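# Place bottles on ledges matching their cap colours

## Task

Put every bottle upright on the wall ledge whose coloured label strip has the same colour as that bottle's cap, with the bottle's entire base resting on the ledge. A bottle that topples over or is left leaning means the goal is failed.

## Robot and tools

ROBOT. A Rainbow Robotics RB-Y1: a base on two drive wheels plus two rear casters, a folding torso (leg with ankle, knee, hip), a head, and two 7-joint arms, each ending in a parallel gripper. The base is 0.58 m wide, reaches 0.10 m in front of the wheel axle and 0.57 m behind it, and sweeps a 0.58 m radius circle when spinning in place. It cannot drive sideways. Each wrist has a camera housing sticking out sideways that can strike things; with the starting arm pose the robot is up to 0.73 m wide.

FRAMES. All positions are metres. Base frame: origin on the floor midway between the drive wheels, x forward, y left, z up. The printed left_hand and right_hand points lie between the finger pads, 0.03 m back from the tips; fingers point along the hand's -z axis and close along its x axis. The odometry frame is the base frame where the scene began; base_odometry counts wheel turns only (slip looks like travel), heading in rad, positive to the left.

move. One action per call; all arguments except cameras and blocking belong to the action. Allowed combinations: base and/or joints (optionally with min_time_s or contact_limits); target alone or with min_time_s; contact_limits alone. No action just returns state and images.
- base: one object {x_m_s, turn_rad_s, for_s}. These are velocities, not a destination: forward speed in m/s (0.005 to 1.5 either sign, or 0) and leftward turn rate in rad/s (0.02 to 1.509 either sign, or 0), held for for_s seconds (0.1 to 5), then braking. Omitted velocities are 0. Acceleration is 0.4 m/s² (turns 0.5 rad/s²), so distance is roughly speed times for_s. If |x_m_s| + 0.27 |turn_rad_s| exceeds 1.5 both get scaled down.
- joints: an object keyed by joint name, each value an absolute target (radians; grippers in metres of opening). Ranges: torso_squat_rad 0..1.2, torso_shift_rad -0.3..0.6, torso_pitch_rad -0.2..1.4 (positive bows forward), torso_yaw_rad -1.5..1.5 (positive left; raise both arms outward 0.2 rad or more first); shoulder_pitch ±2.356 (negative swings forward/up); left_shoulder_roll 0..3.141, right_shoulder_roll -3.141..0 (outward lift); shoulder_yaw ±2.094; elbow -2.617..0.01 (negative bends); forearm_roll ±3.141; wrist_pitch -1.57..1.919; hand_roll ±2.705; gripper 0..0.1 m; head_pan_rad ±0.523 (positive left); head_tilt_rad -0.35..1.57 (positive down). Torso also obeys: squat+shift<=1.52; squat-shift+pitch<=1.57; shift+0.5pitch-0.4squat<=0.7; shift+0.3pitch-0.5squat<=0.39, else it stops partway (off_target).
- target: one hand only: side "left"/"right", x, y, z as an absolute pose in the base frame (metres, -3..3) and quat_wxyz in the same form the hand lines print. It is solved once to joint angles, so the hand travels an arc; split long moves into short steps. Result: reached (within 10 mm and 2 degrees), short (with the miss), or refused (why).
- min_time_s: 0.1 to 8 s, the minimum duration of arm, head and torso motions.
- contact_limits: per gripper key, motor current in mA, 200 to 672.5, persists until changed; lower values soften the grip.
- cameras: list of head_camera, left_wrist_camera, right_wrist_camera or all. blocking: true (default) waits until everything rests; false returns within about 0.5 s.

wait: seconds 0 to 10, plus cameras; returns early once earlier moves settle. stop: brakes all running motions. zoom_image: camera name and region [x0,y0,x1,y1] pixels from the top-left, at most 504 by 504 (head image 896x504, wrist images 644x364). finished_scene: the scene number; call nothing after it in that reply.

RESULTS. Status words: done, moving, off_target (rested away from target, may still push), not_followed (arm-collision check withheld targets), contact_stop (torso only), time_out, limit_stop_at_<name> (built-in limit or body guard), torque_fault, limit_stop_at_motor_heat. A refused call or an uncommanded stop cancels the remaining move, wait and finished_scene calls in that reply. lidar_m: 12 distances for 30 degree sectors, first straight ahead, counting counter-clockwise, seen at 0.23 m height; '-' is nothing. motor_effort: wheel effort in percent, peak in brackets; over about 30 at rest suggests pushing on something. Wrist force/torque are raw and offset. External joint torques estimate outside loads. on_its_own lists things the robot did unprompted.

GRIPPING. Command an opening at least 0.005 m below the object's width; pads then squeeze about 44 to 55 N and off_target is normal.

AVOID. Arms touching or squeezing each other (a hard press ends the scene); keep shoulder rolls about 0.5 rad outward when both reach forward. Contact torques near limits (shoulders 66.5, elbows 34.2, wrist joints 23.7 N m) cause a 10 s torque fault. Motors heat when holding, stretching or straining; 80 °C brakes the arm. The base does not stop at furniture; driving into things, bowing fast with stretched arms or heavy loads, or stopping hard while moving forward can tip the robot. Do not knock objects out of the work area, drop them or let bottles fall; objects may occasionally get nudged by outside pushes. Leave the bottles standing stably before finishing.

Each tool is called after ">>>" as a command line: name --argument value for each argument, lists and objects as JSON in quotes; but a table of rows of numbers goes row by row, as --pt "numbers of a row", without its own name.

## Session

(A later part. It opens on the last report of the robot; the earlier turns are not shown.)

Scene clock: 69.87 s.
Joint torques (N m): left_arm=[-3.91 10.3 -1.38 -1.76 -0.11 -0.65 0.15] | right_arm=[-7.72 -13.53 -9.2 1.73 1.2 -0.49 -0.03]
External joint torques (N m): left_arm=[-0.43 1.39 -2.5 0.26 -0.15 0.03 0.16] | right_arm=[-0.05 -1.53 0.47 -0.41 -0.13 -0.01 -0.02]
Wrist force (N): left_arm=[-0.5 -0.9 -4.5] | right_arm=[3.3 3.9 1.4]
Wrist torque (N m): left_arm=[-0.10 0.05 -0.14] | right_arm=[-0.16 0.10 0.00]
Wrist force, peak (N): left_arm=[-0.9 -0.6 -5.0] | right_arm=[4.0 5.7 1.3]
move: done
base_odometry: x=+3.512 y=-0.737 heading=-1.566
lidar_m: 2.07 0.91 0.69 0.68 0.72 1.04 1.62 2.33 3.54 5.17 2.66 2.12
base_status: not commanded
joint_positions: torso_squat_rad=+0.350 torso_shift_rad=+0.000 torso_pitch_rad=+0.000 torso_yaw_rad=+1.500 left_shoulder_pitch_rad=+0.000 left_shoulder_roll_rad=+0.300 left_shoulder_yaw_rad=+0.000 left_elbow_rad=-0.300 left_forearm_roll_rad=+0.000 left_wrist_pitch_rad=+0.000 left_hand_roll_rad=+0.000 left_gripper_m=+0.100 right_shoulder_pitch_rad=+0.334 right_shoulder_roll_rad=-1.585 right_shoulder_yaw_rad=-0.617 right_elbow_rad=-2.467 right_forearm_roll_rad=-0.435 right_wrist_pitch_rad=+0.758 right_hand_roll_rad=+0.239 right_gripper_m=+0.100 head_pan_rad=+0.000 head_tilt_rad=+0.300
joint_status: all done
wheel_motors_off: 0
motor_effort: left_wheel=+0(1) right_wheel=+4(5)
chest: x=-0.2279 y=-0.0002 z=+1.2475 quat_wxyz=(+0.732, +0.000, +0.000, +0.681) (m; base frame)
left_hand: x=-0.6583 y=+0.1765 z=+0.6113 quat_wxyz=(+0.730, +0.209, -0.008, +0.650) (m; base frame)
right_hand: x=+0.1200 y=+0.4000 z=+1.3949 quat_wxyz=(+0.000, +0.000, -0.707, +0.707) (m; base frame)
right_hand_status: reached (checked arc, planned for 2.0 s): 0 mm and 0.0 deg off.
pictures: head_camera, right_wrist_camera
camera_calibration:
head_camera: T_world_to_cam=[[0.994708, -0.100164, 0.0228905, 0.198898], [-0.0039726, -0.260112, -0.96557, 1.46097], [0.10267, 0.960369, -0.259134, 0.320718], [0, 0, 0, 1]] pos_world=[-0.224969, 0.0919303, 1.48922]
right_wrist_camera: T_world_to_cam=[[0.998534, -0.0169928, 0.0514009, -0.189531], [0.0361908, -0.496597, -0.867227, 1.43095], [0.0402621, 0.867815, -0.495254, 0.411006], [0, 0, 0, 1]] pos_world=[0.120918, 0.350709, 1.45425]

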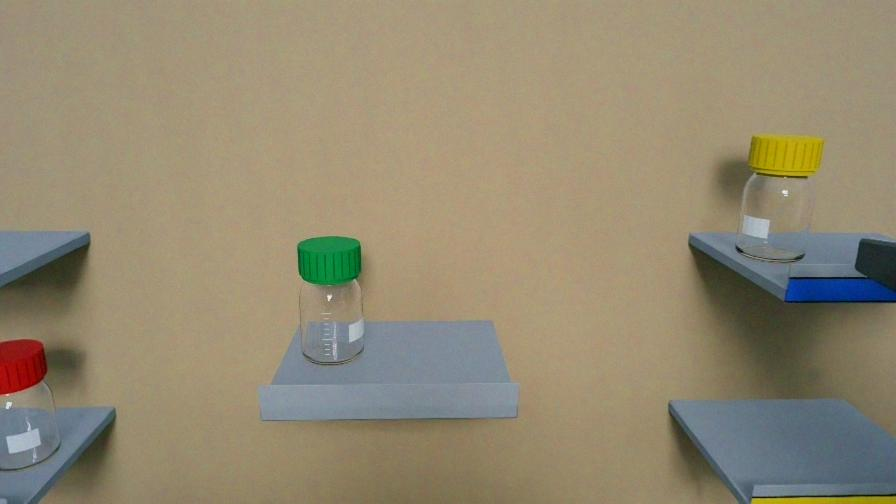

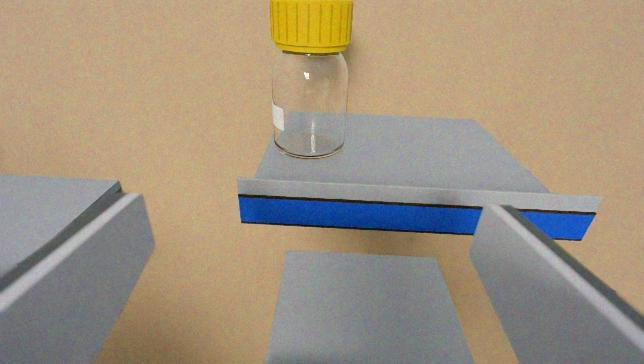

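>>> move --joints '{"head_pan_rad": -0.5}' --cameras '["head_camera"]'

Scene clock: 71.73 s.
Joint torques (N m): left_arm=[-4.11 10.31 -1.36 -1.87 -0.15 -0.7 0.11] | right_arm=[-8.42 -13.33 -9.42 1.96 1.16 -0.32 -0.03]
External joint torques (N m): left_arm=[-0.63 1.4 -2.48 0.15 -0.18 -0.02 0.12] | right_arm=[-0.75 -1.33 0.25 -0.18 -0.18 0.16 -0.02]
Wrist force (N): left_arm=[-0.5 -0.9 -4.5] | right_arm=[2.6 4.4 0.6]
Wrist torque (N m): left_arm=[-0.11 0.07 -0.14] | right_arm=[-0.20 0.06 -0.03]
Wrist force, peak (N): left_arm=[-0.7 -0.6 -5.0] | right_arm=[3.8 4.9 0.6]
move: done
base_odometry: x=+3.512 y=-0.737 heading=-1.566
lidar_m: 2.07 0.92 0.69 0.67 0.72 1.04 1.62 2.33 3.54 5.17 2.66 2.12
base_status: not commanded
joint_positions: torso_squat_rad=+0.350 torso_shift_rad=+0.000 torso_pitch_rad=+0.000 torso_yaw_rad=+1.500 left_shoulder_pitch_rad=+0.000 left_shoulder_roll_rad=+0.300 left_shoulder_yaw_rad=+0.000 left_elbow_rad=-0.300 left_forearm_roll_rad=+0.000 left_wrist_pitch_rad=+0.000 left_hand_roll_rad=+0.000 left_gripper_m=+0.100 right_shoulder_pitch_rad=+0.334 right_shoulder_roll_rad=-1.585 right_shoulder_yaw_rad=-0.617 right_elbow_rad=-2.467 right_forearm_roll_rad=-0.435 right_wrist_pitch_rad=+0.758 right_hand_roll_rad=+0.239 right_gripper_m=+0.100 head_pan_rad=-0.500 head_tilt_rad=+0.300
joint_status: all done
wheel_motors_off: 0
motor_effort: left_wheel=+0(0) right_wheel=+4(5)
chest: x=-0.2279 y=-0.0002 z=+1.2475 quat_wxyz=(+0.732, +0.000, +0.000, +0.681) (m; base frame)
left_hand: x=-0.6583 y=+0.1765 z=+0.6113 quat_wxyz=(+0.730, +0.209, -0.008, +0.650) (m; base frame)
right_hand: x=+0.1200 y=+0.4000 z=+1.3949 quat_wxyz=(+0.000, +0.000, -0.707, +0.707) (m; base frame)
pictures: head_camera
camera_calibration:
head_camera: T_world_to_cam=[[0.824953, -0.564749, 0.0225969, 0.171007], [-0.128535, -0.22639, -0.965519, 1.43191], [0.550391, 0.793603, -0.259351, 0.425873], [0, 0, 0, 1]] pos_world=[-0.191419, 0.0827722, 1.48912]

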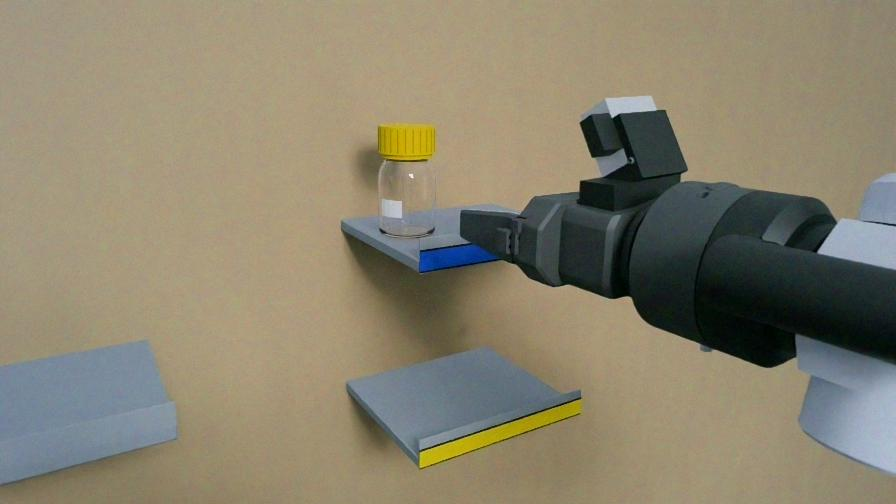

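>>> zoom_image --camera "head_camera" --region '[340, 90, 860, 390]'

Region (340, 90, 860, 390) is 520x300 pixels. A region can be at most 504 by 504 pixels.

>>> zoom_image --camera "head_camera" --region '[360, 80, 860, 390]'

Scaled by 1.008 from the camera's 896x504 image, which has a finer 1280x720 frame.

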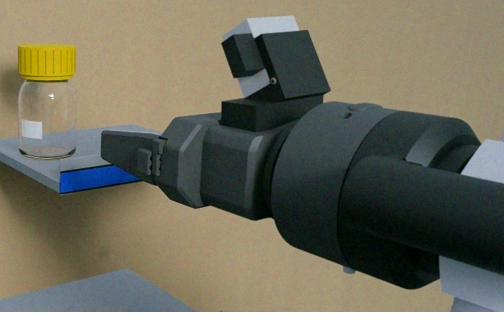

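>>> zoom_image --camera "head_camera" --region '[440, 80, 720, 320]'

Scaled by 1.800 from the camera's 896x504 image, which has a finer 1280x720 frame.

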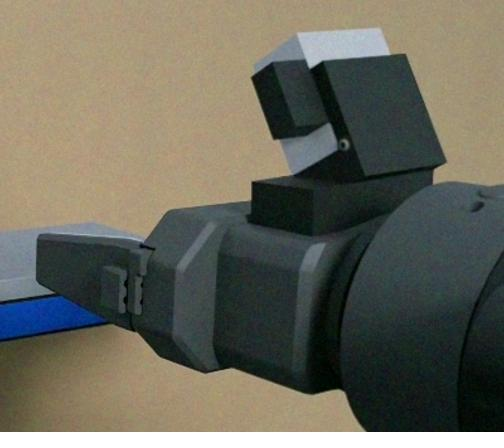

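>>> move --target '{"side": "right", "x": 0.122, "y": 0.47, "z": 1.395, "quat_wxyz": [0, 0, -0.6756, 0.7373]}' --min_time_s 1.2 --cameras '["right_wrist_camera", "head_camera"]'

Scene clock: 77.77 s.
Joint torques (N m): left_arm=[-3.93 9.96 -1.29 -1.69 -0.09 -0.7 0.11] | right_arm=[-9.75 -11.67 -7.46 4.57 1.05 0.4 0.1]
External joint torques (N m): left_arm=[-0.46 1.06 -2.4 0.32 -0.13 -0.03 0.12] | right_arm=[1.67 -1.61 2.74 -0.32 0.1 -0.06 0.11]
Wrist force (N): left_arm=[-0.6 -0.7 -4.5] | right_arm=[3.4 4.8 -0.6]
Wrist torque (N m): left_arm=[-0.11 0.05 -0.14] | right_arm=[-0.35 0.15 -0.03]
Wrist force, peak (N): left_arm=[-0.7 -0.8 -4.9] | right_arm=[3.9 5.3 0.8]
move: done
base_odometry: x=+3.512 y=-0.737 heading=-1.566
lidar_m: 2.06 0.92 0.69 0.68 0.72 1.05 1.62 2.32 3.54 5.17 2.66 2.11
base_status: not commanded
joint_positions: torso_squat_rad=+0.350 torso_shift_rad=+0.000 torso_pitch_rad=+0.000 torso_yaw_rad=+1.500 left_shoulder_pitch_rad=+0.000 left_shoulder_roll_rad=+0.300 left_shoulder_yaw_rad=+0.000 left_elbow_rad=-0.300 left_forearm_roll_rad=+0.000 left_wrist_pitch_rad=+0.000 left_hand_roll_rad=+0.000 left_gripper_m=+0.100 right_shoulder_pitch_rad=+0.347 right_shoulder_roll_rad=-2.066 right_shoulder_yaw_rad=-0.449 right_elbow_rad=-2.178 right_forearm_roll_rad=-0.300 right_wrist_pitch_rad=+0.558 right_hand_roll_rad=-0.235 right_gripper_m=+0.100 head_pan_rad=-0.500 head_tilt_rad=+0.300
joint_status: all done
wheel_motors_off: 0
motor_effort: left_wheel=+1(1) right_wheel=+4(5)
chest: x=-0.2279 y=-0.0002 z=+1.2475 quat_wxyz=(+0.732, +0.000, +0.000, +0.681) (m; base frame)
left_hand: x=-0.6583 y=+0.1765 z=+0.6113 quat_wxyz=(+0.730, +0.209, -0.008, +0.650) (m; base frame)
right_hand: x=+0.1210 y=+0.4696 z=+1.3955 quat_wxyz=(-0.004, +0.003, -0.671, +0.742) (m; base frame)
right_hand_status: reached (checked arc, planned for 1.2 s): 1 mm and 0.9 deg off.
pictures: head_camera, right_wrist_camera
camera_calibration:
head_camera: T_world_to_cam=[[0.824953, -0.564749, 0.0225969, 0.171007], [-0.128535, -0.22639, -0.965519, 1.43191], [0.550391, 0.793603, -0.259351, 0.425873], [0, 0, 0, 1]] pos_world=[-0.191419, 0.0827722, 1.48912]
right_wrist_camera: T_world_to_cam=[[0.99855, -0.0022067, 0.0537838, -0.19968], [0.0425309, -0.580107, -0.813429, 1.42942], [0.0329954, 0.814538, -0.579172, 0.493921], [0, 0, 0, 1]] pos_world=[0.122299, 0.426456, 1.45954]

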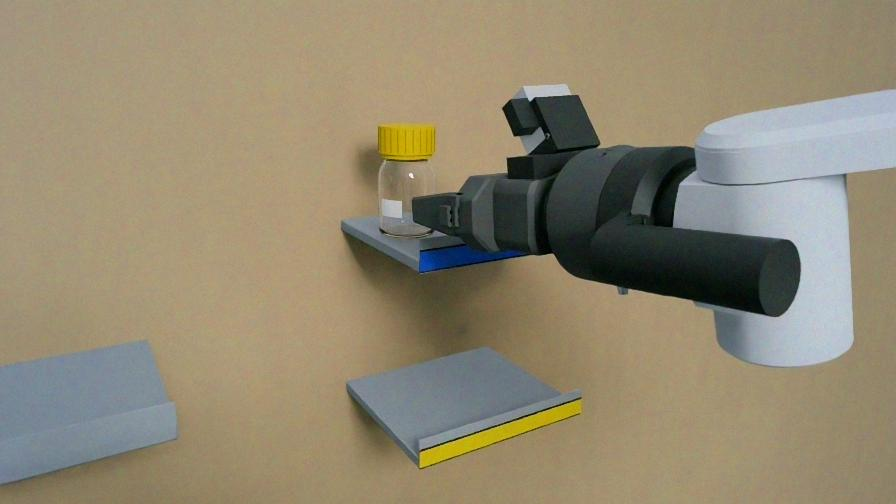

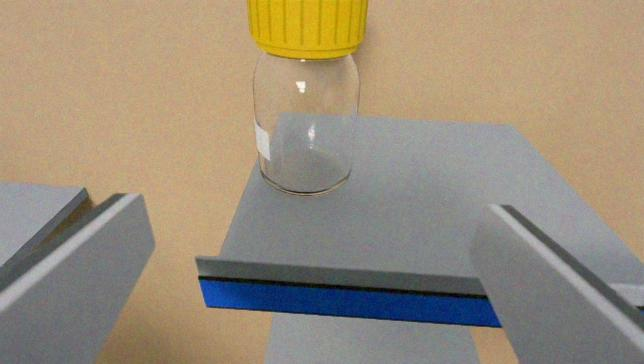

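>>> move --target '{"side": "right", "x": 0.121, "y": 0.59, "z": 1.394, "quat_wxyz": [0, 0, -0.6756, 0.7373]}' --min_time_s 1.2 --cameras '["right_wrist_camera", "head_camera"]'

Scene clock: 80.47 s.
Joint torques (N m): left_arm=[-3.44 10.03 -1.38 -1.71 -0.13 -0.7 0.15] | right_arm=[-16.65 -0.4 -8.78 6.74 0.29 1.13 0.13]
External joint torques (N m): left_arm=[0.04 1.12 -2.49 0.31 -0.16 -0.02 0.16] | right_arm=[2.07 0.56 -0.05 -0.47 -0.08 -0.37 0.14]
Wrist force (N): left_arm=[-0.5 -0.6 -4.4] | right_arm=[3.1 5.6 -0.2]
Wrist torque (N m): left_arm=[-0.13 0.06 -0.14] | right_arm=[-0.36 0.10 0.01]
Wrist force, peak (N): left_arm=[-1.2 -1.1 -4.8] | right_arm=[4.2 5.0 0.6]
move: done
base_odometry: x=+3.512 y=-0.737 heading=-1.566
lidar_m: 2.06 0.92 0.70 0.67 0.72 1.03 1.62 2.32 3.54 5.16 2.67 2.11
base_status: not commanded
joint_positions: torso_squat_rad=+0.350 torso_shift_rad=+0.000 torso_pitch_rad=+0.000 torso_yaw_rad=+1.500 left_shoulder_pitch_rad=+0.000 left_shoulder_roll_rad=+0.300 left_shoulder_yaw_rad=+0.000 left_elbow_rad=-0.300 left_forearm_roll_rad=+0.000 left_wrist_pitch_rad=+0.000 left_hand_roll_rad=+0.000 left_gripper_m=+0.100 right_shoulder_pitch_rad=+0.848 right_shoulder_roll_rad=-2.536 right_shoulder_yaw_rad=-0.708 right_elbow_rad=-1.649 right_forearm_roll_rad=+0.055 right_wrist_pitch_rad=+0.415 right_hand_roll_rad=-0.847 right_gripper_m=+0.100 head_pan_rad=-0.500 head_tilt_rad=+0.300
joint_status: all done
wheel_motors_off: 0
motor_effort: left_wheel=+1(1) right_wheel=+4(6)
chest: x=-0.2279 y=-0.0002 z=+1.2475 quat_wxyz=(+0.732, +0.000, +0.000, +0.681) (m; base frame)
left_hand: x=-0.6583 y=+0.1766 z=+0.6113 quat_wxyz=(+0.730, +0.209, -0.008, +0.650) (m; base frame)
right_hand: x=+0.1211 y=+0.5899 z=+1.3942 quat_wxyz=(+0.000, -0.001, -0.675, +0.738) (m; base frame)
right_hand_status: reached (checked arc, planned for 1.2 s): 0 mm and 0.1 deg off.
pictures: head_camera, right_wrist_camera
camera_calibration:
head_camera: T_world_to_cam=[[0.824908, -0.564814, 0.0226191, 0.170971], [-0.128527, -0.22638, -0.965522, 1.43192], [0.550461, 0.79356, -0.259336, 0.425867], [0, 0, 0, 1]] pos_world=[-0.191419, 0.0827725, 1.48912]
right_wrist_camera: T_world_to_cam=[[0.998482, -0.0140765, 0.0532514, -0.191678], [0.0356843, -0.571148, -0.820071, 1.50299], [0.0419581, 0.820727, -0.569778, 0.377326], [0, 0, 0, 1]] pos_world=[0.121922, 0.546051, 1.45776]

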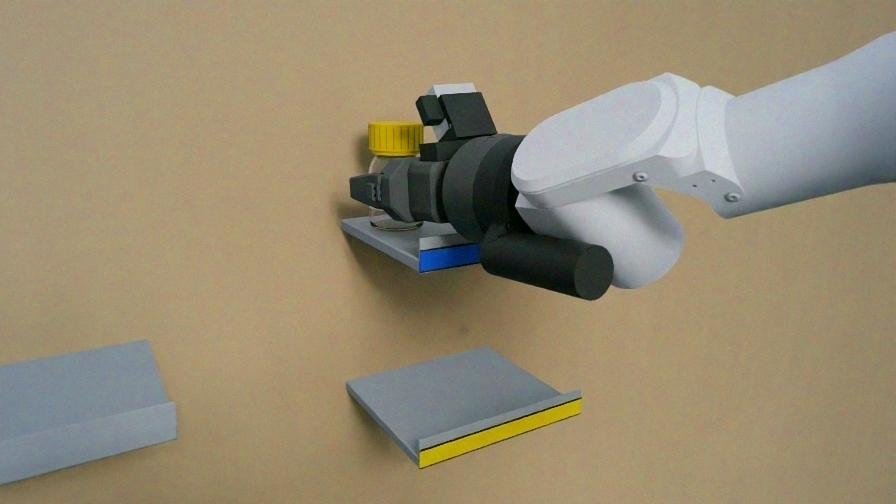

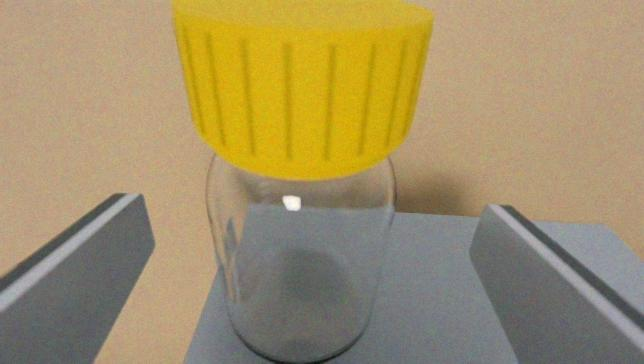

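>>> zoom_image --camera "head_camera" --region '[330, 70, 530, 260]'

Scaled by 2.520 from the camera's 896x504 image, which has a finer 1280x720 frame.

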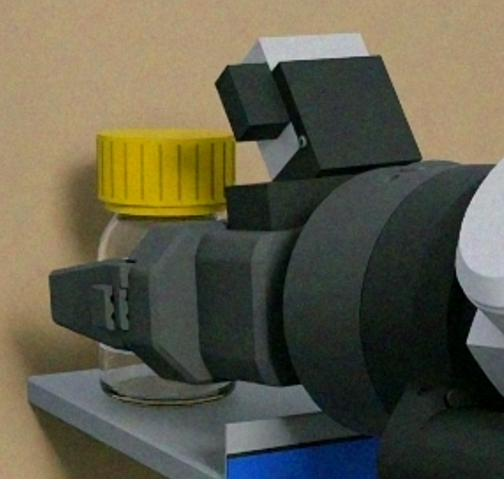

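>>> move --target '{"side": "right", "x": 0.121, "y": 0.615, "z": 1.395, "quat_wxyz": [0, 0, -0.6756, 0.7373]}' --min_time_s 0.8 --cameras '["right_wrist_camera", "head_camera"]'

Scene clock: 86.93 s.
Joint torques (N m): left_arm=[-3.66 10.06 -0.82 -1.72 -0.07 -0.71 0.07] | right_arm=[-17.81 -0.93 -8.61 7.16 0.26 1.47 -0.05]
External joint torques (N m): left_arm=[-0.19 1.16 -1.94 0.29 -0.11 -0.03 0.08] | right_arm=[2.36 -1.57 -0.27 -0.39 0 -0.11 -0.04]
Wrist force (N): left_arm=[-0.5 -0.8 -4.4] | right_arm=[2.6 4.1 0.4]
Wrist torque (N m): left_arm=[-0.12 0.04 -0.14] | right_arm=[-0.21 0.01 0.03]
Wrist force, peak (N): left_arm=[-0.8 -1.0 -4.9] | right_arm=[3.4 5.7 0.2]
move: done
base_odometry: x=+3.512 y=-0.737 heading=-1.566
lidar_m: 2.07 0.92 0.69 0.68 0.72 1.04 1.62 2.32 3.54 5.16 2.67 2.11
base_status: not commanded
joint_positions: torso_squat_rad=+0.350 torso_shift_rad=+0.000 torso_pitch_rad=+0.000 torso_yaw_rad=+1.500 left_shoulder_pitch_rad=+0.000 left_shoulder_roll_rad=+0.300 left_shoulder_yaw_rad=+0.000 left_elbow_rad=-0.300 left_forearm_roll_rad=+0.000 left_wrist_pitch_rad=+0.000 left_hand_roll_rad=+0.000 left_gripper_m=+0.100 right_shoulder_pitch_rad=+0.925 right_shoulder_roll_rad=-2.612 right_shoulder_yaw_rad=-0.751 right_elbow_rad=-1.509 right_forearm_roll_rad=+0.086 right_wrist_pitch_rad=+0.363 right_hand_roll_rad=-0.908 right_gripper_m=+0.100 head_pan_rad=-0.500 head_tilt_rad=+0.300
joint_status: all done
wheel_motors_off: 0
motor_effort: left_wheel=+1(1) right_wheel=+5(6)
chest: x=-0.2279 y=-0.0002 z=+1.2475 quat_wxyz=(+0.732, +0.000, +0.000, +0.681) (m; base frame)
left_hand: x=-0.6583 y=+0.1766 z=+0.6113 quat_wxyz=(+0.730, +0.209, -0.008, +0.650) (m; base frame)
right_hand: x=+0.1212 y=+0.6147 z=+1.3950 quat_wxyz=(+0.000, -0.001, -0.675, +0.737) (m; base frame)
right_hand_status: reached (checked arc, planned for 0.8 s): 0 mm and 0.1 deg off.
pictures: head_camera, right_wrist_camera
camera_calibration:
head_camera: T_world_to_cam=[[0.824908, -0.564814, 0.0226191, 0.170971], [-0.128527, -0.22638, -0.965522, 1.43192], [0.550461, 0.79356, -0.259336, 0.425867], [0, 0, 0, 1]] pos_world=[-0.191419, 0.0827725, 1.48912]
right_wrist_camera: T_world_to_cam=[[0.998494, -0.0138752, 0.0530692, -0.191323], [0.0356857, -0.570433, -0.820569, 1.51807], [0.041658, 0.821227, -0.569079, 0.356235], [0, 0, 0, 1]] pos_world=[0.122021, 0.570753, 1.45856]

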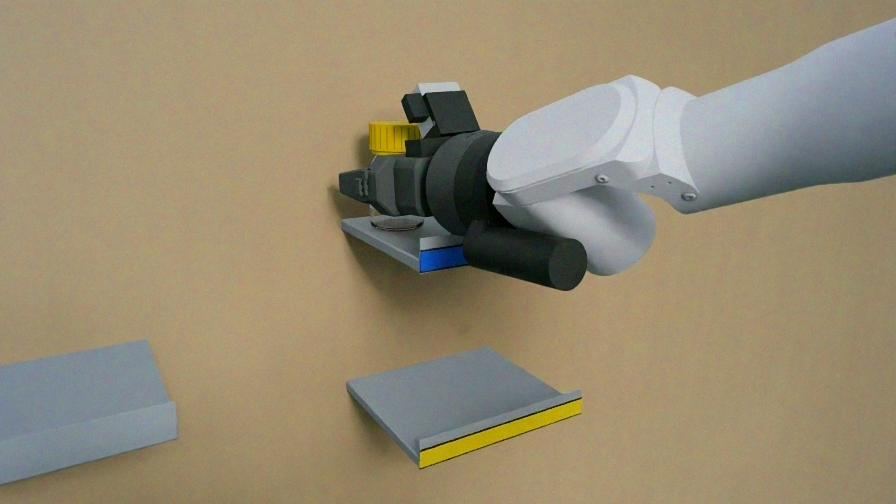

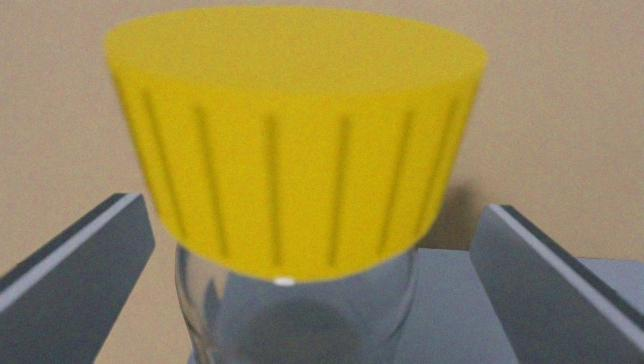

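>>> move --joints '{"right_gripper_m": 0.04}' --cameras '["right_wrist_camera", "head_camera"]'

Scene clock: 88.93 s.
Joint torques (N m): left_arm=[-3.38 10.11 -1.41 -1.72 -0.19 -0.64 0.08] | right_arm=[-17.75 -0.35 -8.47 7.25 0.34 1.73 -0.16]
External joint torques (N m): left_arm=[0.09 1.21 -2.53 0.3 -0.23 0.04 0.09] | right_arm=[2.42 -0.99 -0.14 -0.3 0.08 0.16 -0.15]
Wrist force (N): left_arm=[-0.5 -0.6 -4.6] | right_arm=[3.3 4.9 -0.4]
Wrist torque (N m): left_arm=[-0.12 0.07 -0.12] | right_arm=[-0.29 0.02 0.02]
Wrist force, peak (N): left_arm=[-0.7 -0.8 -4.9] | right_arm=[3.1 6.2 0.4]
move: off_target
base_odometry: x=+3.512 y=-0.737 heading=-1.566
lidar_m: 2.06 0.92 0.69 0.67 0.72 1.04 1.62 2.32 3.54 5.17 2.66 2.11
base_status: not commanded
joint_positions: torso_squat_rad=+0.350 torso_shift_rad=+0.000 torso_pitch_rad=+0.000 torso_yaw_rad=+1.500 left_shoulder_pitch_rad=+0.000 left_shoulder_roll_rad=+0.300 left_shoulder_yaw_rad=+0.000 left_elbow_rad=-0.300 left_forearm_roll_rad=+0.000 left_wrist_pitch_rad=+0.000 left_hand_roll_rad=+0.000 left_gripper_m=+0.100 right_shoulder_pitch_rad=+0.925 right_shoulder_roll_rad=-2.612 right_shoulder_yaw_rad=-0.751 right_elbow_rad=-1.509 right_forearm_roll_rad=+0.086 right_wrist_pitch_rad=+0.363 right_hand_roll_rad=-0.908 right_gripper_m=+0.055 head_pan_rad=-0.500 head_tilt_rad=+0.300
joint_status: right_gripper_m off_target (ended at +0.055, target +0.040)
wheel_motors_off: 0
motor_effort: left_wheel=+0(1) right_wheel=+4(6)
chest: x=-0.2279 y=-0.0002 z=+1.2475 quat_wxyz=(+0.732, +0.000, +0.000, +0.681) (m; base frame)
left_hand: x=-0.6583 y=+0.1766 z=+0.6113 quat_wxyz=(+0.730, +0.209, -0.008, +0.650) (m; base frame)
right_hand: x=+0.1212 y=+0.6147 z=+1.3951 quat_wxyz=(+0.000, -0.001, -0.675, +0.737) (m; base frame)
pictures: head_camera, right_wrist_camera
camera_calibration:
head_camera: T_world_to_cam=[[0.824908, -0.564814, 0.0226191, 0.170971], [-0.128527, -0.22638, -0.965522, 1.43192], [0.550461, 0.79356, -0.259336, 0.425867], [0, 0, 0, 1]] pos_world=[-0.191419, 0.0827725, 1.48912]
right_wrist_camera: T_world_to_cam=[[0.998499, -0.0137929, 0.0530128, -0.191288], [0.0356864, -0.57043, -0.820571, 1.51807], [0.0415582, 0.82123, -0.569081, 0.356249], [0, 0, 0, 1]] pos_world=[0.122021, 0.570753, 1.45856]

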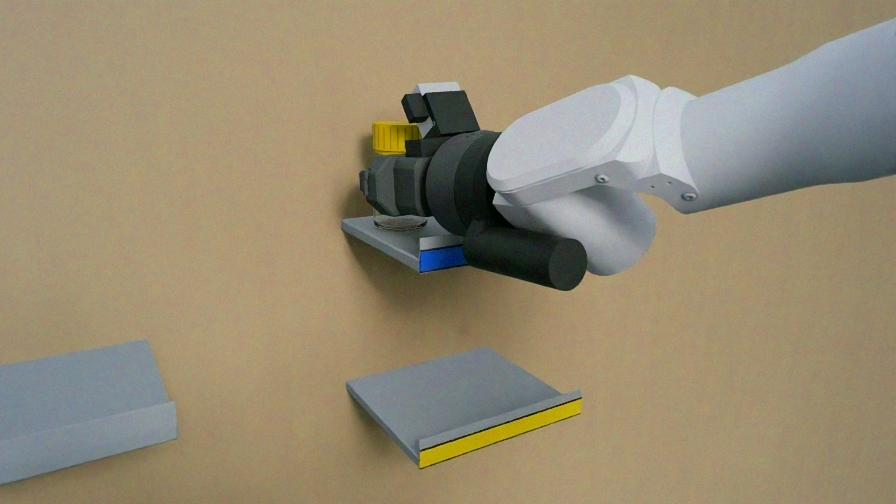

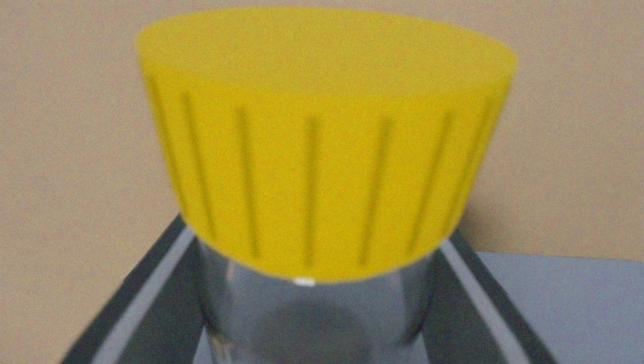

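>>> move --target '{"side": "right", "x": 0.121, "y": 0.613, "z": 1.432, "quat_wxyz": [0, 0, -0.6756, 0.7373]}' --min_time_s 0.8 --cameras '["right_wrist_camera"]'

>>> move --target '{"side": "right", "x": 0.125, "y": 0.42, "z": 1.432, "quat_wxyz": [0, 0, -0.6756, 0.7373]}' --min_time_s 1.8 --cameras '["right_wrist_camera", "head_camera"]'

Scene clock: 91.67 s.
Joint torques (N m): left_arm=[-3.72 9.98 -1.17 -1.66 -0.1 -0.61 0.15] | right_arm=[-21.36 -2.19 -4.96 8 0 1.51 0.16]
External joint torques (N m): left_arm=[-0.25 1.08 -2.28 0.35 -0.14 0.07 0.17] | right_arm=[-1.59 -1.71 2.87 -0.11 -0.17 -0.02 0.16]
Wrist force (N): left_arm=[-0.9 -0.8 -4.6] | right_arm=[3.5 6.7 -0.2]
Wrist torque (N m): left_arm=[-0.12 0.01 -0.15] | right_arm=[-0.36 0.05 -0.20]
Wrist force, peak (N): left_arm=[-0.6 -0.7 -4.9] | right_arm=[3.4 7.0 0.2]
move: done
base_odometry: x=+3.512 y=-0.737 heading=-1.566
lidar_m: 2.06 0.91 0.69 0.67 0.72 1.04 1.61 2.32 3.55 5.17 2.65 2.11
base_status: not commanded
joint_positions: torso_squat_rad=+0.350 torso_shift_rad=+0.000 torso_pitch_rad=+0.000 torso_yaw_rad=+1.500 left_shoulder_pitch_rad=+0.000 left_shoulder_roll_rad=+0.300 left_shoulder_yaw_rad=+0.000 left_elbow_rad=-0.300 left_forearm_roll_rad=+0.000 left_wrist_pitch_rad=+0.000 left_hand_roll_rad=+0.000 left_gripper_m=+0.100 right_shoulder_pitch_rad=+0.816 right_shoulder_roll_rad=-2.632 right_shoulder_yaw_rad=-0.681 right_elbow_rad=-1.462 right_forearm_roll_rad=-0.007 right_wrist_pitch_rad=+0.275 right_hand_roll_rad=-0.872 right_gripper_m=+0.055 head_pan_rad=-0.500 head_tilt_rad=+0.300
joint_status: all done
wheel_motors_off: 0
motor_effort: left_wheel=+0(1) right_wheel=+5(6)
chest: x=-0.2279 y=-0.0002 z=+1.2475 quat_wxyz=(+0.732, +0.000, +0.000, +0.681) (m; base frame)
left_hand: x=-0.6583 y=+0.1766 z=+0.6113 quat_wxyz=(+0.730, +0.209, -0.008, +0.650) (m; base frame)
right_hand: x=+0.1211 y=+0.6129 z=+1.4321 quat_wxyz=(+0.000, +0.000, -0.676, +0.737) (m; base frame)
right_hand_status: reached (checked arc, planned for 0.8 s): 0 mm and 0.1 deg off.
pictures: right_wrist_camera
camera_calibration:
right_wrist_camera: T_world_to_cam=[[0.998566, -0.0115991, 0.0522687, -0.193507], [0.0364005, -0.568838, -0.821644, 1.54788], [0.0392627, 0.822368, -0.5676, 0.376216], [0, 0, 0, 1]] pos_world=[0.122115, 0.568862, 1.49546]

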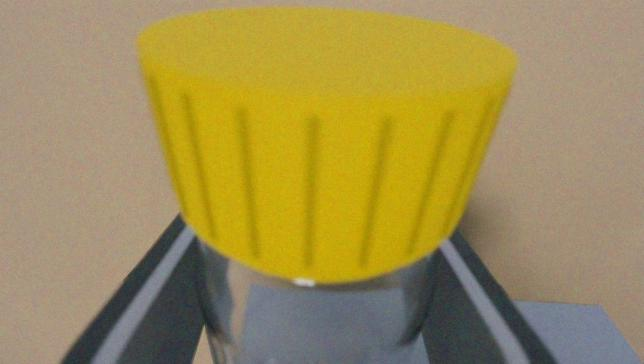

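Scene clock: 93.80 s.
Joint torques (N m): left_arm=[-3.92 10.26 -1.11 -1.56 -0.18 -0.55 0.14] | right_arm=[-10.23 -12.69 -10.97 3.27 1.53 -0.68 -0.04]
External joint torques (N m): left_arm=[-0.44 1.35 -2.23 0.46 -0.21 0.13 0.15] | right_arm=[-1.39 -0.59 -1.01 -0.49 0.24 0.05 -0.04]
Wrist force (N): left_arm=[-0.4 -0.6 -4.5] | right_arm=[3.1 6.0 -0.3]
Wrist torque (N m): left_arm=[-0.14 0.09 -0.13] | right_arm=[-0.20 0.10 -0.21]
Wrist force, peak (N): left_arm=[-0.8 -0.5 -4.8] | right_arm=[3.4 7.3 -1.0]
move: done
base_odometry: x=+3.512 y=-0.737 heading=-1.566
lidar_m: 2.06 0.91 0.69 0.68 0.72 1.04 1.62 2.32 3.53 5.17 2.66 2.11
base_status: not commanded
joint_positions: torso_squat_rad=+0.350 torso_shift_rad=+0.000 torso_pitch_rad=+0.000 torso_yaw_rad=+1.500 left_shoulder_pitch_rad=+0.000 left_shoulder_roll_rad=+0.300 left_shoulder_yaw_rad=+0.000 left_elbow_rad=-0.300 left_forearm_roll_rad=+0.000 left_wrist_pitch_rad=+0.000 left_hand_roll_rad=+0.000 left_gripper_m=+0.100 right_shoulder_pitch_rad=+0.289 right_shoulder_roll_rad=-1.753 right_shoulder_yaw_rad=-0.706 right_elbow_rad=-2.300 right_forearm_roll_rad=-0.766 right_wrist_pitch_rad=+0.739 right_hand_roll_rad=+0.368 right_gripper_m=+0.055 head_pan_rad=-0.500 head_tilt_rad=+0.300
joint_status: all done
wheel_motors_off: 0
motor_effort: left_wheel=+0(1) right_wheel=+6(6)
chest: x=-0.2279 y=-0.0002 z=+1.2475 quat_wxyz=(+0.732, +0.000, +0.000, +0.681) (m; base frame)
left_hand: x=-0.6583 y=+0.1766 z=+0.6113 quat_wxyz=(+0.730, +0.209, -0.008, +0.650) (m; base frame)
right_hand: x=+0.1247 y=+0.4200 z=+1.4318 quat_wxyz=(+0.001, +0.000, -0.677, +0.736) (m; base frame)
right_hand_status: reached (checked arc, planned for 1.8 s): 0 mm and 0.3 deg off.
pictures: head_camera, right_wrist_camera
camera_calibration:
head_camera: T_world_to_cam=[[0.824908, -0.564814, 0.0226191, 0.170971], [-0.128527, -0.22638, -0.965522, 1.43192], [0.550461, 0.79356, -0.259336, 0.425867], [0, 0, 0, 1]] pos_world=[-0.191419, 0.0827725, 1.48912]
right_wrist_camera: T_world_to_cam=[[0.998565, -0.0143434, 0.0515973, -0.197191], [0.0343887, -0.56685, -0.823103, 1.43927], [0.041054, 0.823696, -0.565543, 0.530855], [0, 0, 0, 1]] pos_world=[0.125619, 0.37576, 1.49507]

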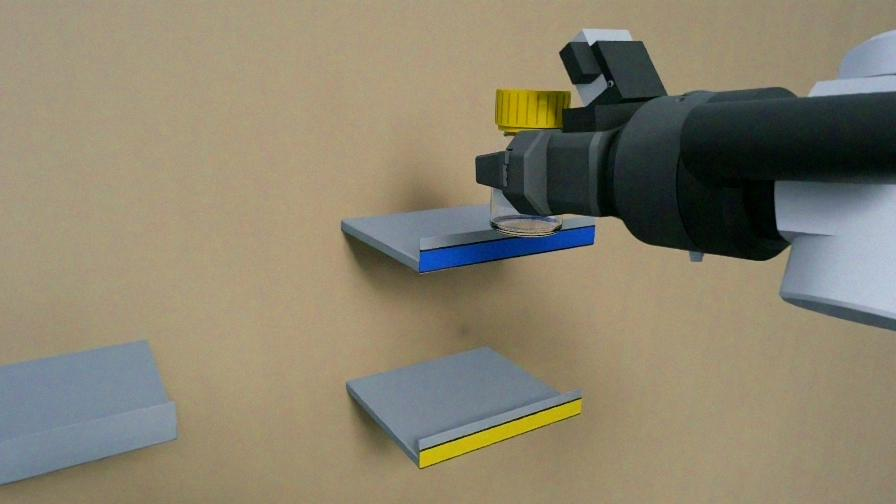

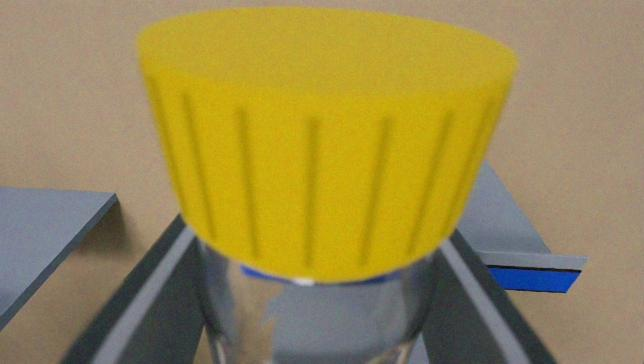

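>>> move --target '{"side": "right", "x": 0.187, "y": 0.41, "z": 1.231, "quat_wxyz": [0, 0, -0.6756, 0.7373]}' --min_time_s 1.8 --cameras '["right_wrist_camera", "head_camera"]'

Scene clock: 96.43 s.
Joint torques (N m): left_arm=[-3.66 10.08 -1.28 -1.69 -0.14 -0.69 0.11] | right_arm=[-6.11 -13.82 -8.25 -2.96 0.65 -1.18 0.03]
External joint torques (N m): left_arm=[-0.18 1.18 -2.4 0.33 -0.17 -0.01 0.13] | right_arm=[0.92 -0.4 2.4 0.55 -0.09 -0.36 0.03]
Wrist force (N): left_arm=[-0.7 -0.7 -4.3] | right_arm=[2.6 6.0 0.2]
Wrist torque (N m): left_arm=[-0.12 0.01 -0.14] | right_arm=[-0.26 0.02 -0.20]
Wrist force, peak (N): left_arm=[-0.6 -0.8 -4.9] | right_arm=[3.0 7.3 0.0]
move: done
base_odometry: x=+3.512 y=-0.737 heading=-1.566
lidar_m: 2.06 0.91 0.70 0.67 0.72 1.05 1.62 2.32 3.54 5.16 2.66 2.12
base_status: not commanded
joint_positions: torso_squat_rad=+0.350 torso_shift_rad=+0.000 torso_pitch_rad=+0.000 torso_yaw_rad=+1.500 left_shoulder_pitch_rad=+0.000 left_shoulder_roll_rad=+0.300 left_shoulder_yaw_rad=+0.000 left_elbow_rad=-0.300 left_forearm_roll_rad=+0.000 left_wrist_pitch_rad=+0.000 left_hand_roll_rad=+0.000 left_gripper_m=+0.100 right_shoulder_pitch_rad=+0.379 right_shoulder_roll_rad=-1.228 right_shoulder_yaw_rad=-0.225 right_elbow_rad=-2.244 right_forearm_roll_rad=-0.094 right_wrist_pitch_rad=+0.397 right_hand_roll_rad=+0.414 right_gripper_m=+0.055 head_pan_rad=-0.500 head_tilt_rad=+0.300
joint_status: all done
wheel_motors_off: 0
motor_effort: left_wheel=+1(1) right_wheel=+5(6)
chest: x=-0.2279 y=-0.0002 z=+1.2475 quat_wxyz=(+0.732, +0.000, +0.000, +0.681) (m; base frame)
left_hand: x=-0.6583 y=+0.1766 z=+0.6113 quat_wxyz=(+0.730, +0.209, -0.008, +0.650) (m; base frame)
right_hand: x=+0.1869 y=+0.4100 z=+1.2311 quat_wxyz=(+0.000, +0.000, -0.675, +0.737) (m; base frame)
right_hand_status: reached (checked arc, planned for 1.8 s): 0 mm and 0.0 deg off.
pictures: head_camera, right_wrist_camera
camera_calibration:
head_camera: T_world_to_cam=[[0.824908, -0.564814, 0.0226191, 0.170971], [-0.128527, -0.22638, -0.965522, 1.43192], [0.550461, 0.79356, -0.259336, 0.425867], [0, 0, 0, 1]] pos_world=[-0.191419, 0.0827725, 1.48912]
right_wrist_camera: T_world_to_cam=[[0.998522, -0.0122565, 0.0529415, -0.251589], [0.0364955, -0.570577, -0.820432, 1.26411], [0.0402629, 0.821152, -0.569287, 0.428826], [0, 0, 0, 1]] pos_world=[0.187818, 0.366056, 1.29456]

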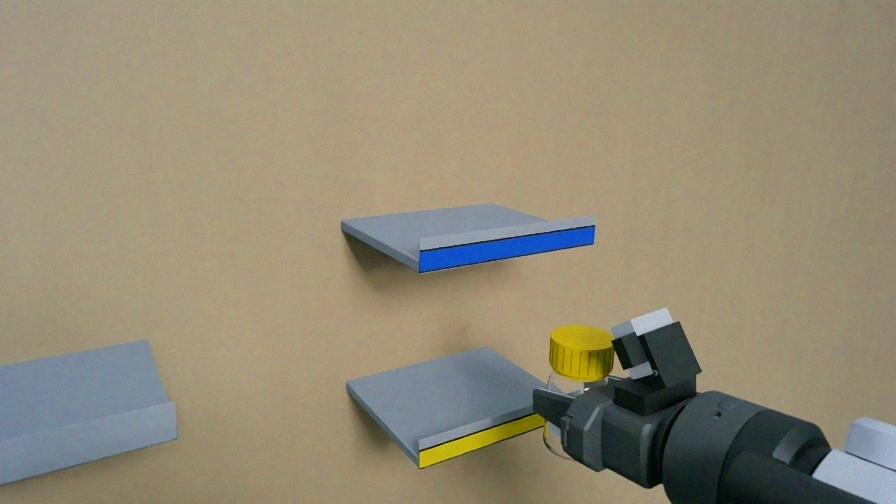

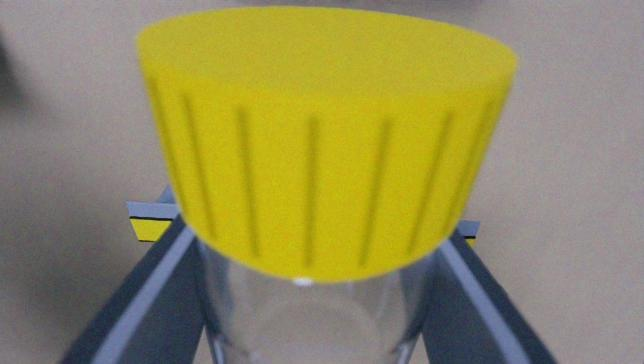

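>>> move --target '{"side": "right", "x": 0.187, "y": 0.495, "z": 1.231, "quat_wxyz": [0, 0, -0.6756, 0.7373]}' --min_time_s 0.9 --cameras '["head_camera"]'

>>> zoom_image --camera "head_camera" --region '[330, 190, 730, 500]'

Scene clock: 98.70 s.
Joint torques (N m): left_arm=[-3.57 10.13 -1.37 -1.92 0.02 -0.67 0.13] | right_arm=[-13.35 -18.12 -9.46 -3.49 0.63 -0.98 0.14]
External joint torques (N m): left_arm=[-0.09 1.22 -2.49 0.09 -0.02 0.01 0.14] | right_arm=[-0.82 -2.44 2.14 -0.02 -0.13 -0.11 0.15]
Wrist force (N): left_arm=[-0.8 -0.8 -4.7] | right_arm=[3.2 6.1 -0.3]
Wrist torque (N m): left_arm=[-0.14 0.00 -0.13] | right_arm=[-0.24 0.15 -0.15]
Wrist force, peak (N): left_arm=[-0.9 -0.8 -4.9] | right_arm=[4.0 6.8 -0.5]
move: done
base_odometry: x=+3.512 y=-0.737 heading=-1.566
lidar_m: 2.06 0.92 0.69 0.68 0.72 1.05 1.62 2.33 3.54 5.17 2.66 2.11
base_status: not commanded
joint_positions: torso_squat_rad=+0.350 torso_shift_rad=+0.000 torso_pitch_rad=+0.000 torso_yaw_rad=+1.500 left_shoulder_pitch_rad=+0.000 left_shoulder_roll_rad=+0.300 left_shoulder_yaw_rad=+0.000 left_elbow_rad=-0.300 left_forearm_roll_rad=+0.000 left_wrist_pitch_rad=+0.000 left_hand_roll_rad=+0.000 left_gripper_m=+0.100 right_shoulder_pitch_rad=-0.112 right_shoulder_roll_rad=-1.240 right_shoulder_yaw_rad=+0.145 right_elbow_rad=-1.948 right_forearm_roll_rad=-0.122 right_wrist_pitch_rad=+0.411 right_hand_roll_rad=+0.439 right_gripper_m=+0.055 head_pan_rad=-0.500 head_tilt_rad=+0.300
joint_status: all done
wheel_motors_off: 0
motor_effort: left_wheel=+1(1) right_wheel=+6(7)
chest: x=-0.2279 y=-0.0002 z=+1.2475 quat_wxyz=(+0.732, +0.000, +0.000, +0.681) (m; base frame)
left_hand: x=-0.6583 y=+0.1766 z=+0.6113 quat_wxyz=(+0.730, +0.209, -0.008, +0.650) (m; base frame)
right_hand: x=+0.1870 y=+0.4948 z=+1.2309 quat_wxyz=(+0.000, +0.000, -0.676, +0.737) (m; base frame)
right_hand_status: reached (checked arc, planned for 0.9 s): 0 mm and 0.0 deg off.
pictures: head_camera
camera_calibration:
head_camera: T_world_to_cam=[[0.824908, -0.564814, 0.0226191, 0.170971], [-0.128527, -0.22638, -0.965522, 1.43192], [0.550461, 0.79356, -0.259336, 0.425867], [0, 0, 0, 1]] pos_world=[-0.191419, 0.0827725, 1.48912]

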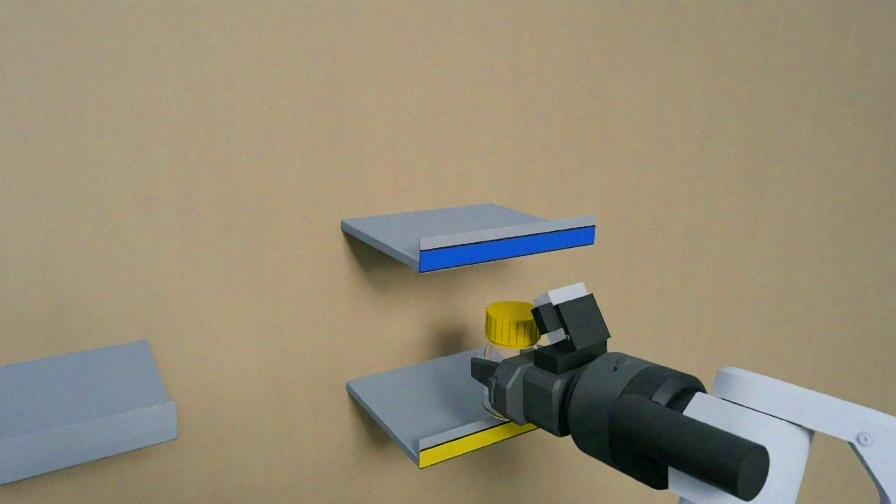

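Scaled by 1.260 from the camera's 896x504 image, which has a finer 1280x720 frame.

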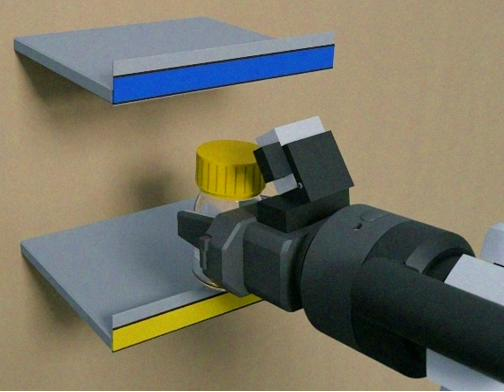

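>>> move --target '{"side": "right", "x": 0.187, "y": 0.585, "z": 1.230, "quat_wxyz": [0, 0, -0.6756, 0.7373]}' --min_time_s 0.9 --cameras '["head_camera", "right_wrist_camera"]'

>>> zoom_image --camera "head_camera" --region '[330, 190, 680, 470]'

Scene clock: 105.47 s.
Joint torques (N m): left_arm=[-3.23 9.99 -1.48 -1.85 -0.13 -0.73 0.15] | right_arm=[-18.83 -16.54 -9.58 -3.83 0.58 -1.38 -0.02]
External joint torques (N m): left_arm=[0.25 1.08 -2.59 0.16 -0.17 -0.05 0.16] | right_arm=[-0.69 -1.09 1.72 0.15 -0.02 -0.2 -0.01]
Wrist force (N): left_arm=[-0.6 -0.8 -4.5] | right_arm=[2.3 6.1 0.3]
Wrist torque (N m): left_arm=[-0.12 0.06 -0.14] | right_arm=[-0.25 -0.03 -0.22]
Wrist force, peak (N): left_arm=[-0.8 -0.4 -5.1] | right_arm=[-8.0 -37.7 10.7]
move: done
base_odometry: x=+3.512 y=-0.737 heading=-1.566
lidar_m: 2.06 0.92 0.69 0.68 0.72 1.04 1.62 2.32 3.55 5.16 2.66 2.11
base_status: not commanded
joint_positions: torso_squat_rad=+0.350 torso_shift_rad=+0.000 torso_pitch_rad=+0.000 torso_yaw_rad=+1.500 left_shoulder_pitch_rad=+0.000 left_shoulder_roll_rad=+0.300 left_shoulder_yaw_rad=+0.000 left_elbow_rad=-0.300 left_forearm_roll_rad=+0.000 left_wrist_pitch_rad=+0.000 left_hand_roll_rad=+0.000 left_gripper_m=+0.100 right_shoulder_pitch_rad=-0.545 right_shoulder_roll_rad=-1.104 right_shoulder_yaw_rad=+0.422 right_elbow_rad=-1.533 right_forearm_roll_rad=-0.254 right_wrist_pitch_rad=+0.326 right_hand_roll_rad=+0.622 right_gripper_m=+0.055 head_pan_rad=-0.500 head_tilt_rad=+0.300
joint_status: all done
wheel_motors_off: 0
motor_effort: left_wheel=-1(3) right_wheel=+6(8)
chest: x=-0.2280 y=-0.0002 z=+1.2475 quat_wxyz=(+0.732, +0.000, +0.000, +0.681) (m; base frame)
left_hand: x=-0.6583 y=+0.1766 z=+0.6112 quat_wxyz=(+0.730, +0.209, -0.008, +0.650) (m; base frame)
right_hand: x=+0.1871 y=+0.5848 z=+1.2300 quat_wxyz=(+0.000, +0.000, -0.676, +0.737) (m; base frame)
right_hand_status: reached (checked arc, planned for 0.9 s): 0 mm and 0.1 deg off.
pictures: head_camera, right_wrist_camera
camera_calibration:
head_camera: T_world_to_cam=[[0.824919, -0.564795, 0.022698, 0.170937], [-0.12846, -0.226426, -0.96552, 1.43192], [0.55046, 0.79356, -0.259337, 0.425923], [0, 0, 0, 1]] pos_world=[-0.191519, 0.0827726, 1.48912]
right_wrist_camera: T_world_to_cam=[[0.998519, -0.0132855, 0.0527486, -0.248784], [0.0357921, -0.569753, -0.821036, 1.3634], [0.0409615, 0.821709, -0.568434, 0.28312], [0, 0, 0, 1]] pos_world=[0.188019, 0.540856, 1.29346]

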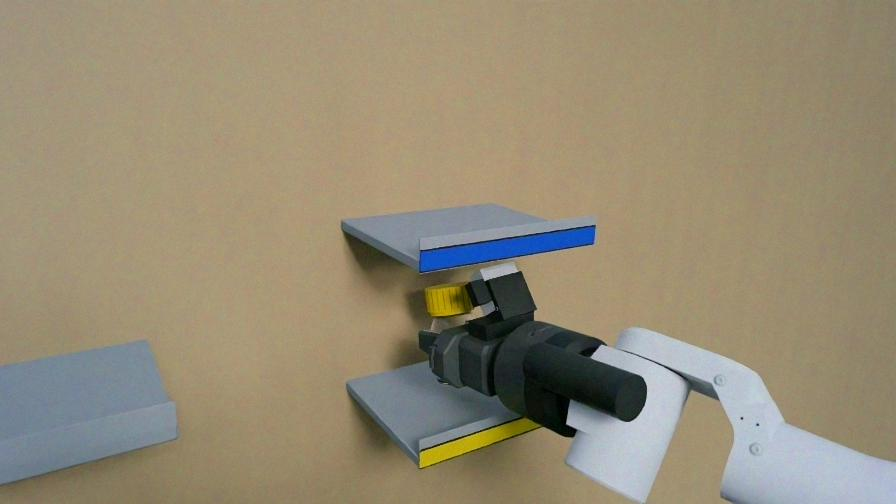

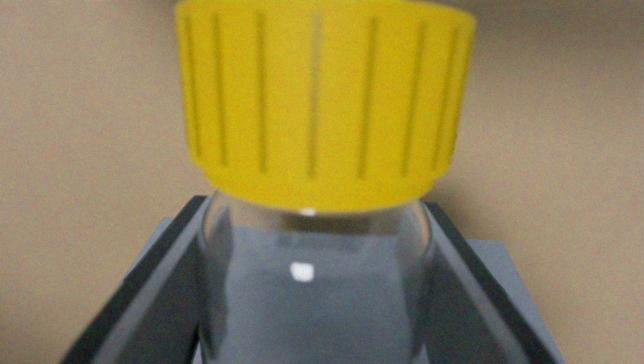

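Scaled by 1.440 from the camera's 896x504 image, which has a finer 1280x720 frame.

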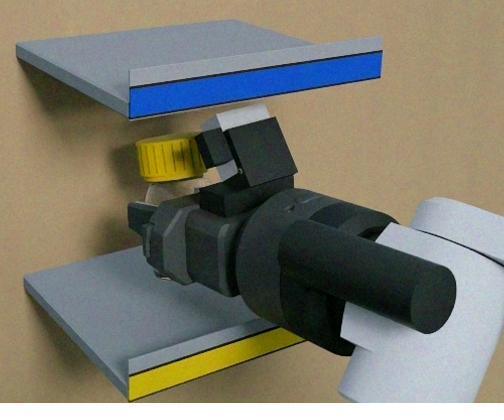

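>>> move --contact_limits '{"right_gripper_m": 260}'

>>> move --target '{"side": "right", "x": 0.187, "y": 0.588, "z": 1.209, "quat_wxyz": [0, 0, -0.6756, 0.7373]}' --min_time_s 1.0 --cameras '["head_camera", "right_wrist_camera"]'

Scene clock: 108.50 s.
Joint torques (N m): left_arm=[-3.95 10.39 -1.3 -1.77 -0.05 -0.73 0.04] | right_arm=[-18.5 -17.11 -8.91 -3.73 0.64 -1.41 -0.03]
External joint torques (N m): left_arm=[-0.48 1.49 -2.42 0.24 -0.08 -0.06 0.05] | right_arm=[-0.35 -1.65 2.39 0.25 0.05 -0.24 -0.03]
Wrist force (N): left_arm=[-0.7 -0.5 -4.3] | right_arm=[2.8 6.5 0.3]
Wrist torque (N m): left_arm=[-0.16 0.04 -0.13] | right_arm=[-0.31 0.05 -0.20]
Wrist force, peak (N): left_arm=[-0.8 -1.0 -4.9] | right_arm=[3.1 6.9 -1.0]
base_odometry: x=+3.512 y=-0.737 heading=-1.566
lidar_m: 2.07 0.92 0.69 0.68 0.72 1.04 1.63 2.32 3.54 5.17 2.66 2.11
base_status: not commanded
joint_positions: torso_squat_rad=+0.350 torso_shift_rad=+0.000 torso_pitch_rad=+0.000 torso_yaw_rad=+1.500 left_shoulder_pitch_rad=+0.000 left_shoulder_roll_rad=+0.300 left_shoulder_yaw_rad=+0.000 left_elbow_rad=-0.300 left_forearm_roll_rad=+0.000 left_wrist_pitch_rad=+0.000 left_hand_roll_rad=+0.000 left_gripper_m=+0.100 right_shoulder_pitch_rad=-0.545 right_shoulder_roll_rad=-1.104 right_shoulder_yaw_rad=+0.422 right_elbow_rad=-1.533 right_forearm_roll_rad=-0.254 right_wrist_pitch_rad=+0.326 right_hand_roll_rad=+0.622 right_gripper_m=+0.056 head_pan_rad=-0.500 head_tilt_rad=+0.300
joint_status: not commanded
wheel_motors_off: 0
motor_effort: left_wheel=-1(1) right_wheel=+7(7)
contact_limits: right_gripper_m 260 mA
chest: x=-0.2280 y=-0.0002 z=+1.2475 quat_wxyz=(+0.732, +0.000, +0.000, +0.681) (m; base frame)
left_hand: x=-0.6583 y=+0.1766 z=+0.6112 quat_wxyz=(+0.730, +0.209, -0.008, +0.650) (m; base frame)
right_hand: x=+0.1871 y=+0.5848 z=+1.2300 quat_wxyz=(+0.000, +0.000, -0.676, +0.737) (m; base frame)
pictures: none

Scene clock: 109.83 s.
Joint torques (N m): left_arm=[-3.35 9.53 -1.04 -1.84 -0.01 -0.85 0.16] | right_arm=[-6.92 -10.97 -3.91 0.52 -0.08 1.47 0.22]
External joint torques (N m): left_arm=[0.15 0.63 -2.16 0.18 -0.04 -0.17 0.17] | right_arm=[11.4 4.33 7.07 5.02 -0.61 2.65 0.23]
Wrist force (N): left_arm=[-0.6 -0.9 -4.4] | right_arm=[5.1 -12.3 9.3]
Wrist torque (N m): left_arm=[-0.10 0.04 -0.13] | right_arm=[-0.29 0.01 -0.28]
Wrist force, peak (N): left_arm=[-0.7 -0.7 -4.8] | right_arm=[5.8 -13.4 8.5]
move: done
base_odometry: x=+3.512 y=-0.737 heading=-1.566
lidar_m: 2.06 0.91 0.70 0.67 0.72 1.04 1.62 2.32 3.54 5.17 2.66 2.11
base_status: not commanded
joint_positions: torso_squat_rad=+0.350 torso_shift_rad=+0.000 torso_pitch_rad=+0.000 torso_yaw_rad=+1.500 left_shoulder_pitch_rad=+0.000 left_shoulder_roll_rad=+0.300 left_shoulder_yaw_rad=+0.000 left_elbow_rad=-0.300 left_forearm_roll_rad=+0.000 left_wrist_pitch_rad=+0.000 left_hand_roll_rad=+0.000 left_gripper_m=+0.100 right_shoulder_pitch_rad=-0.527 right_shoulder_roll_rad=-1.052 right_shoulder_yaw_rad=+0.412 right_elbow_rad=-1.490 right_forearm_roll_rad=-0.205 right_wrist_pitch_rad=+0.288 right_hand_roll_rad=+0.627 right_gripper_m=+0.056 head_pan_rad=-0.500 head_tilt_rad=+0.300
joint_status: all done
wheel_motors_off: 0
motor_effort: left_wheel=-1(1) right_wheel=+6(7)
contact_limits: right_gripper_m 260 mA
chest: x=-0.2281 y=-0.0005 z=+1.2475 quat_wxyz=(+0.732, +0.000, +0.000, +0.681) (m; base frame)
left_hand: x=-0.6583 y=+0.1766 z=+0.6112 quat_wxyz=(+0.730, +0.209, -0.008, +0.650) (m; base frame)
right_hand: x=+0.1865 y=+0.5881 z=+1.2122 quat_wxyz=(-0.001, +0.000, -0.677, +0.736) (m; base frame)
right_hand_status: reached (checked arc, planned for 1.0 s): 3 mm and 0.3 deg off.
pictures: head_camera, right_wrist_camera
camera_calibration:
head_camera: T_world_to_cam=[[0.824919, -0.564803, 0.0225148, 0.171008], [-0.128276, -0.225847, -0.96568, 1.43211], [0.550504, 0.79372, -0.258756, 0.425533], [0, 0, 0, 1]] pos_world=[-0.191619, 0.0822709, 1.48922]
right_wrist_camera: T_world_to_cam=[[0.998486, -0.0113102, 0.053827, -0.249638], [0.0379948, -0.565778, -0.823682, 1.35112], [0.0397701, 0.82448, -0.564491, 0.264213], [0, 0, 0, 1]] pos_world=[0.187417, 0.54377, 1.27547]

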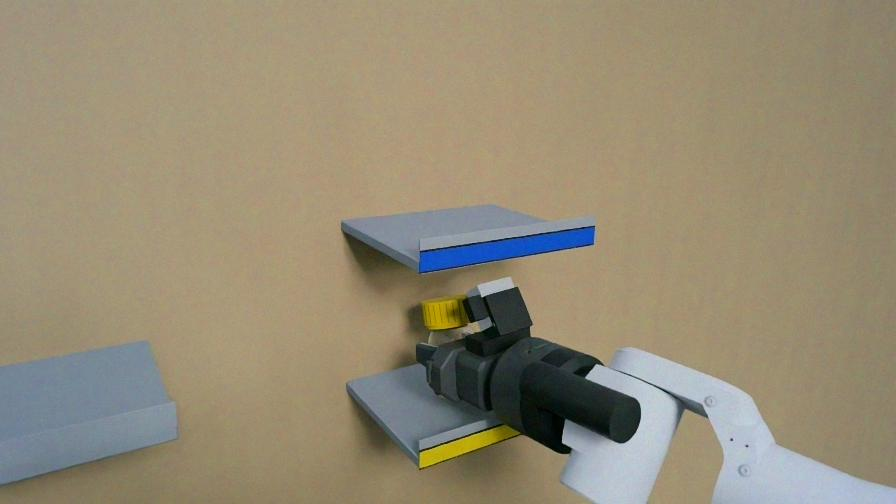

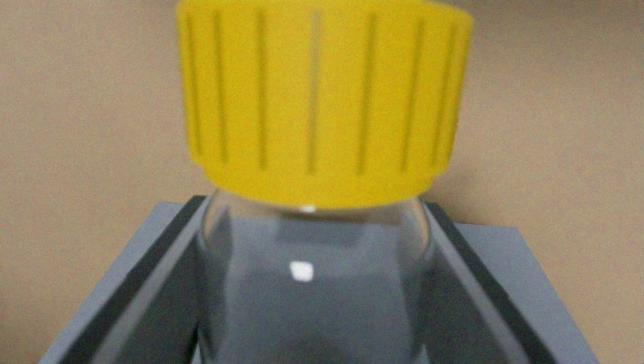

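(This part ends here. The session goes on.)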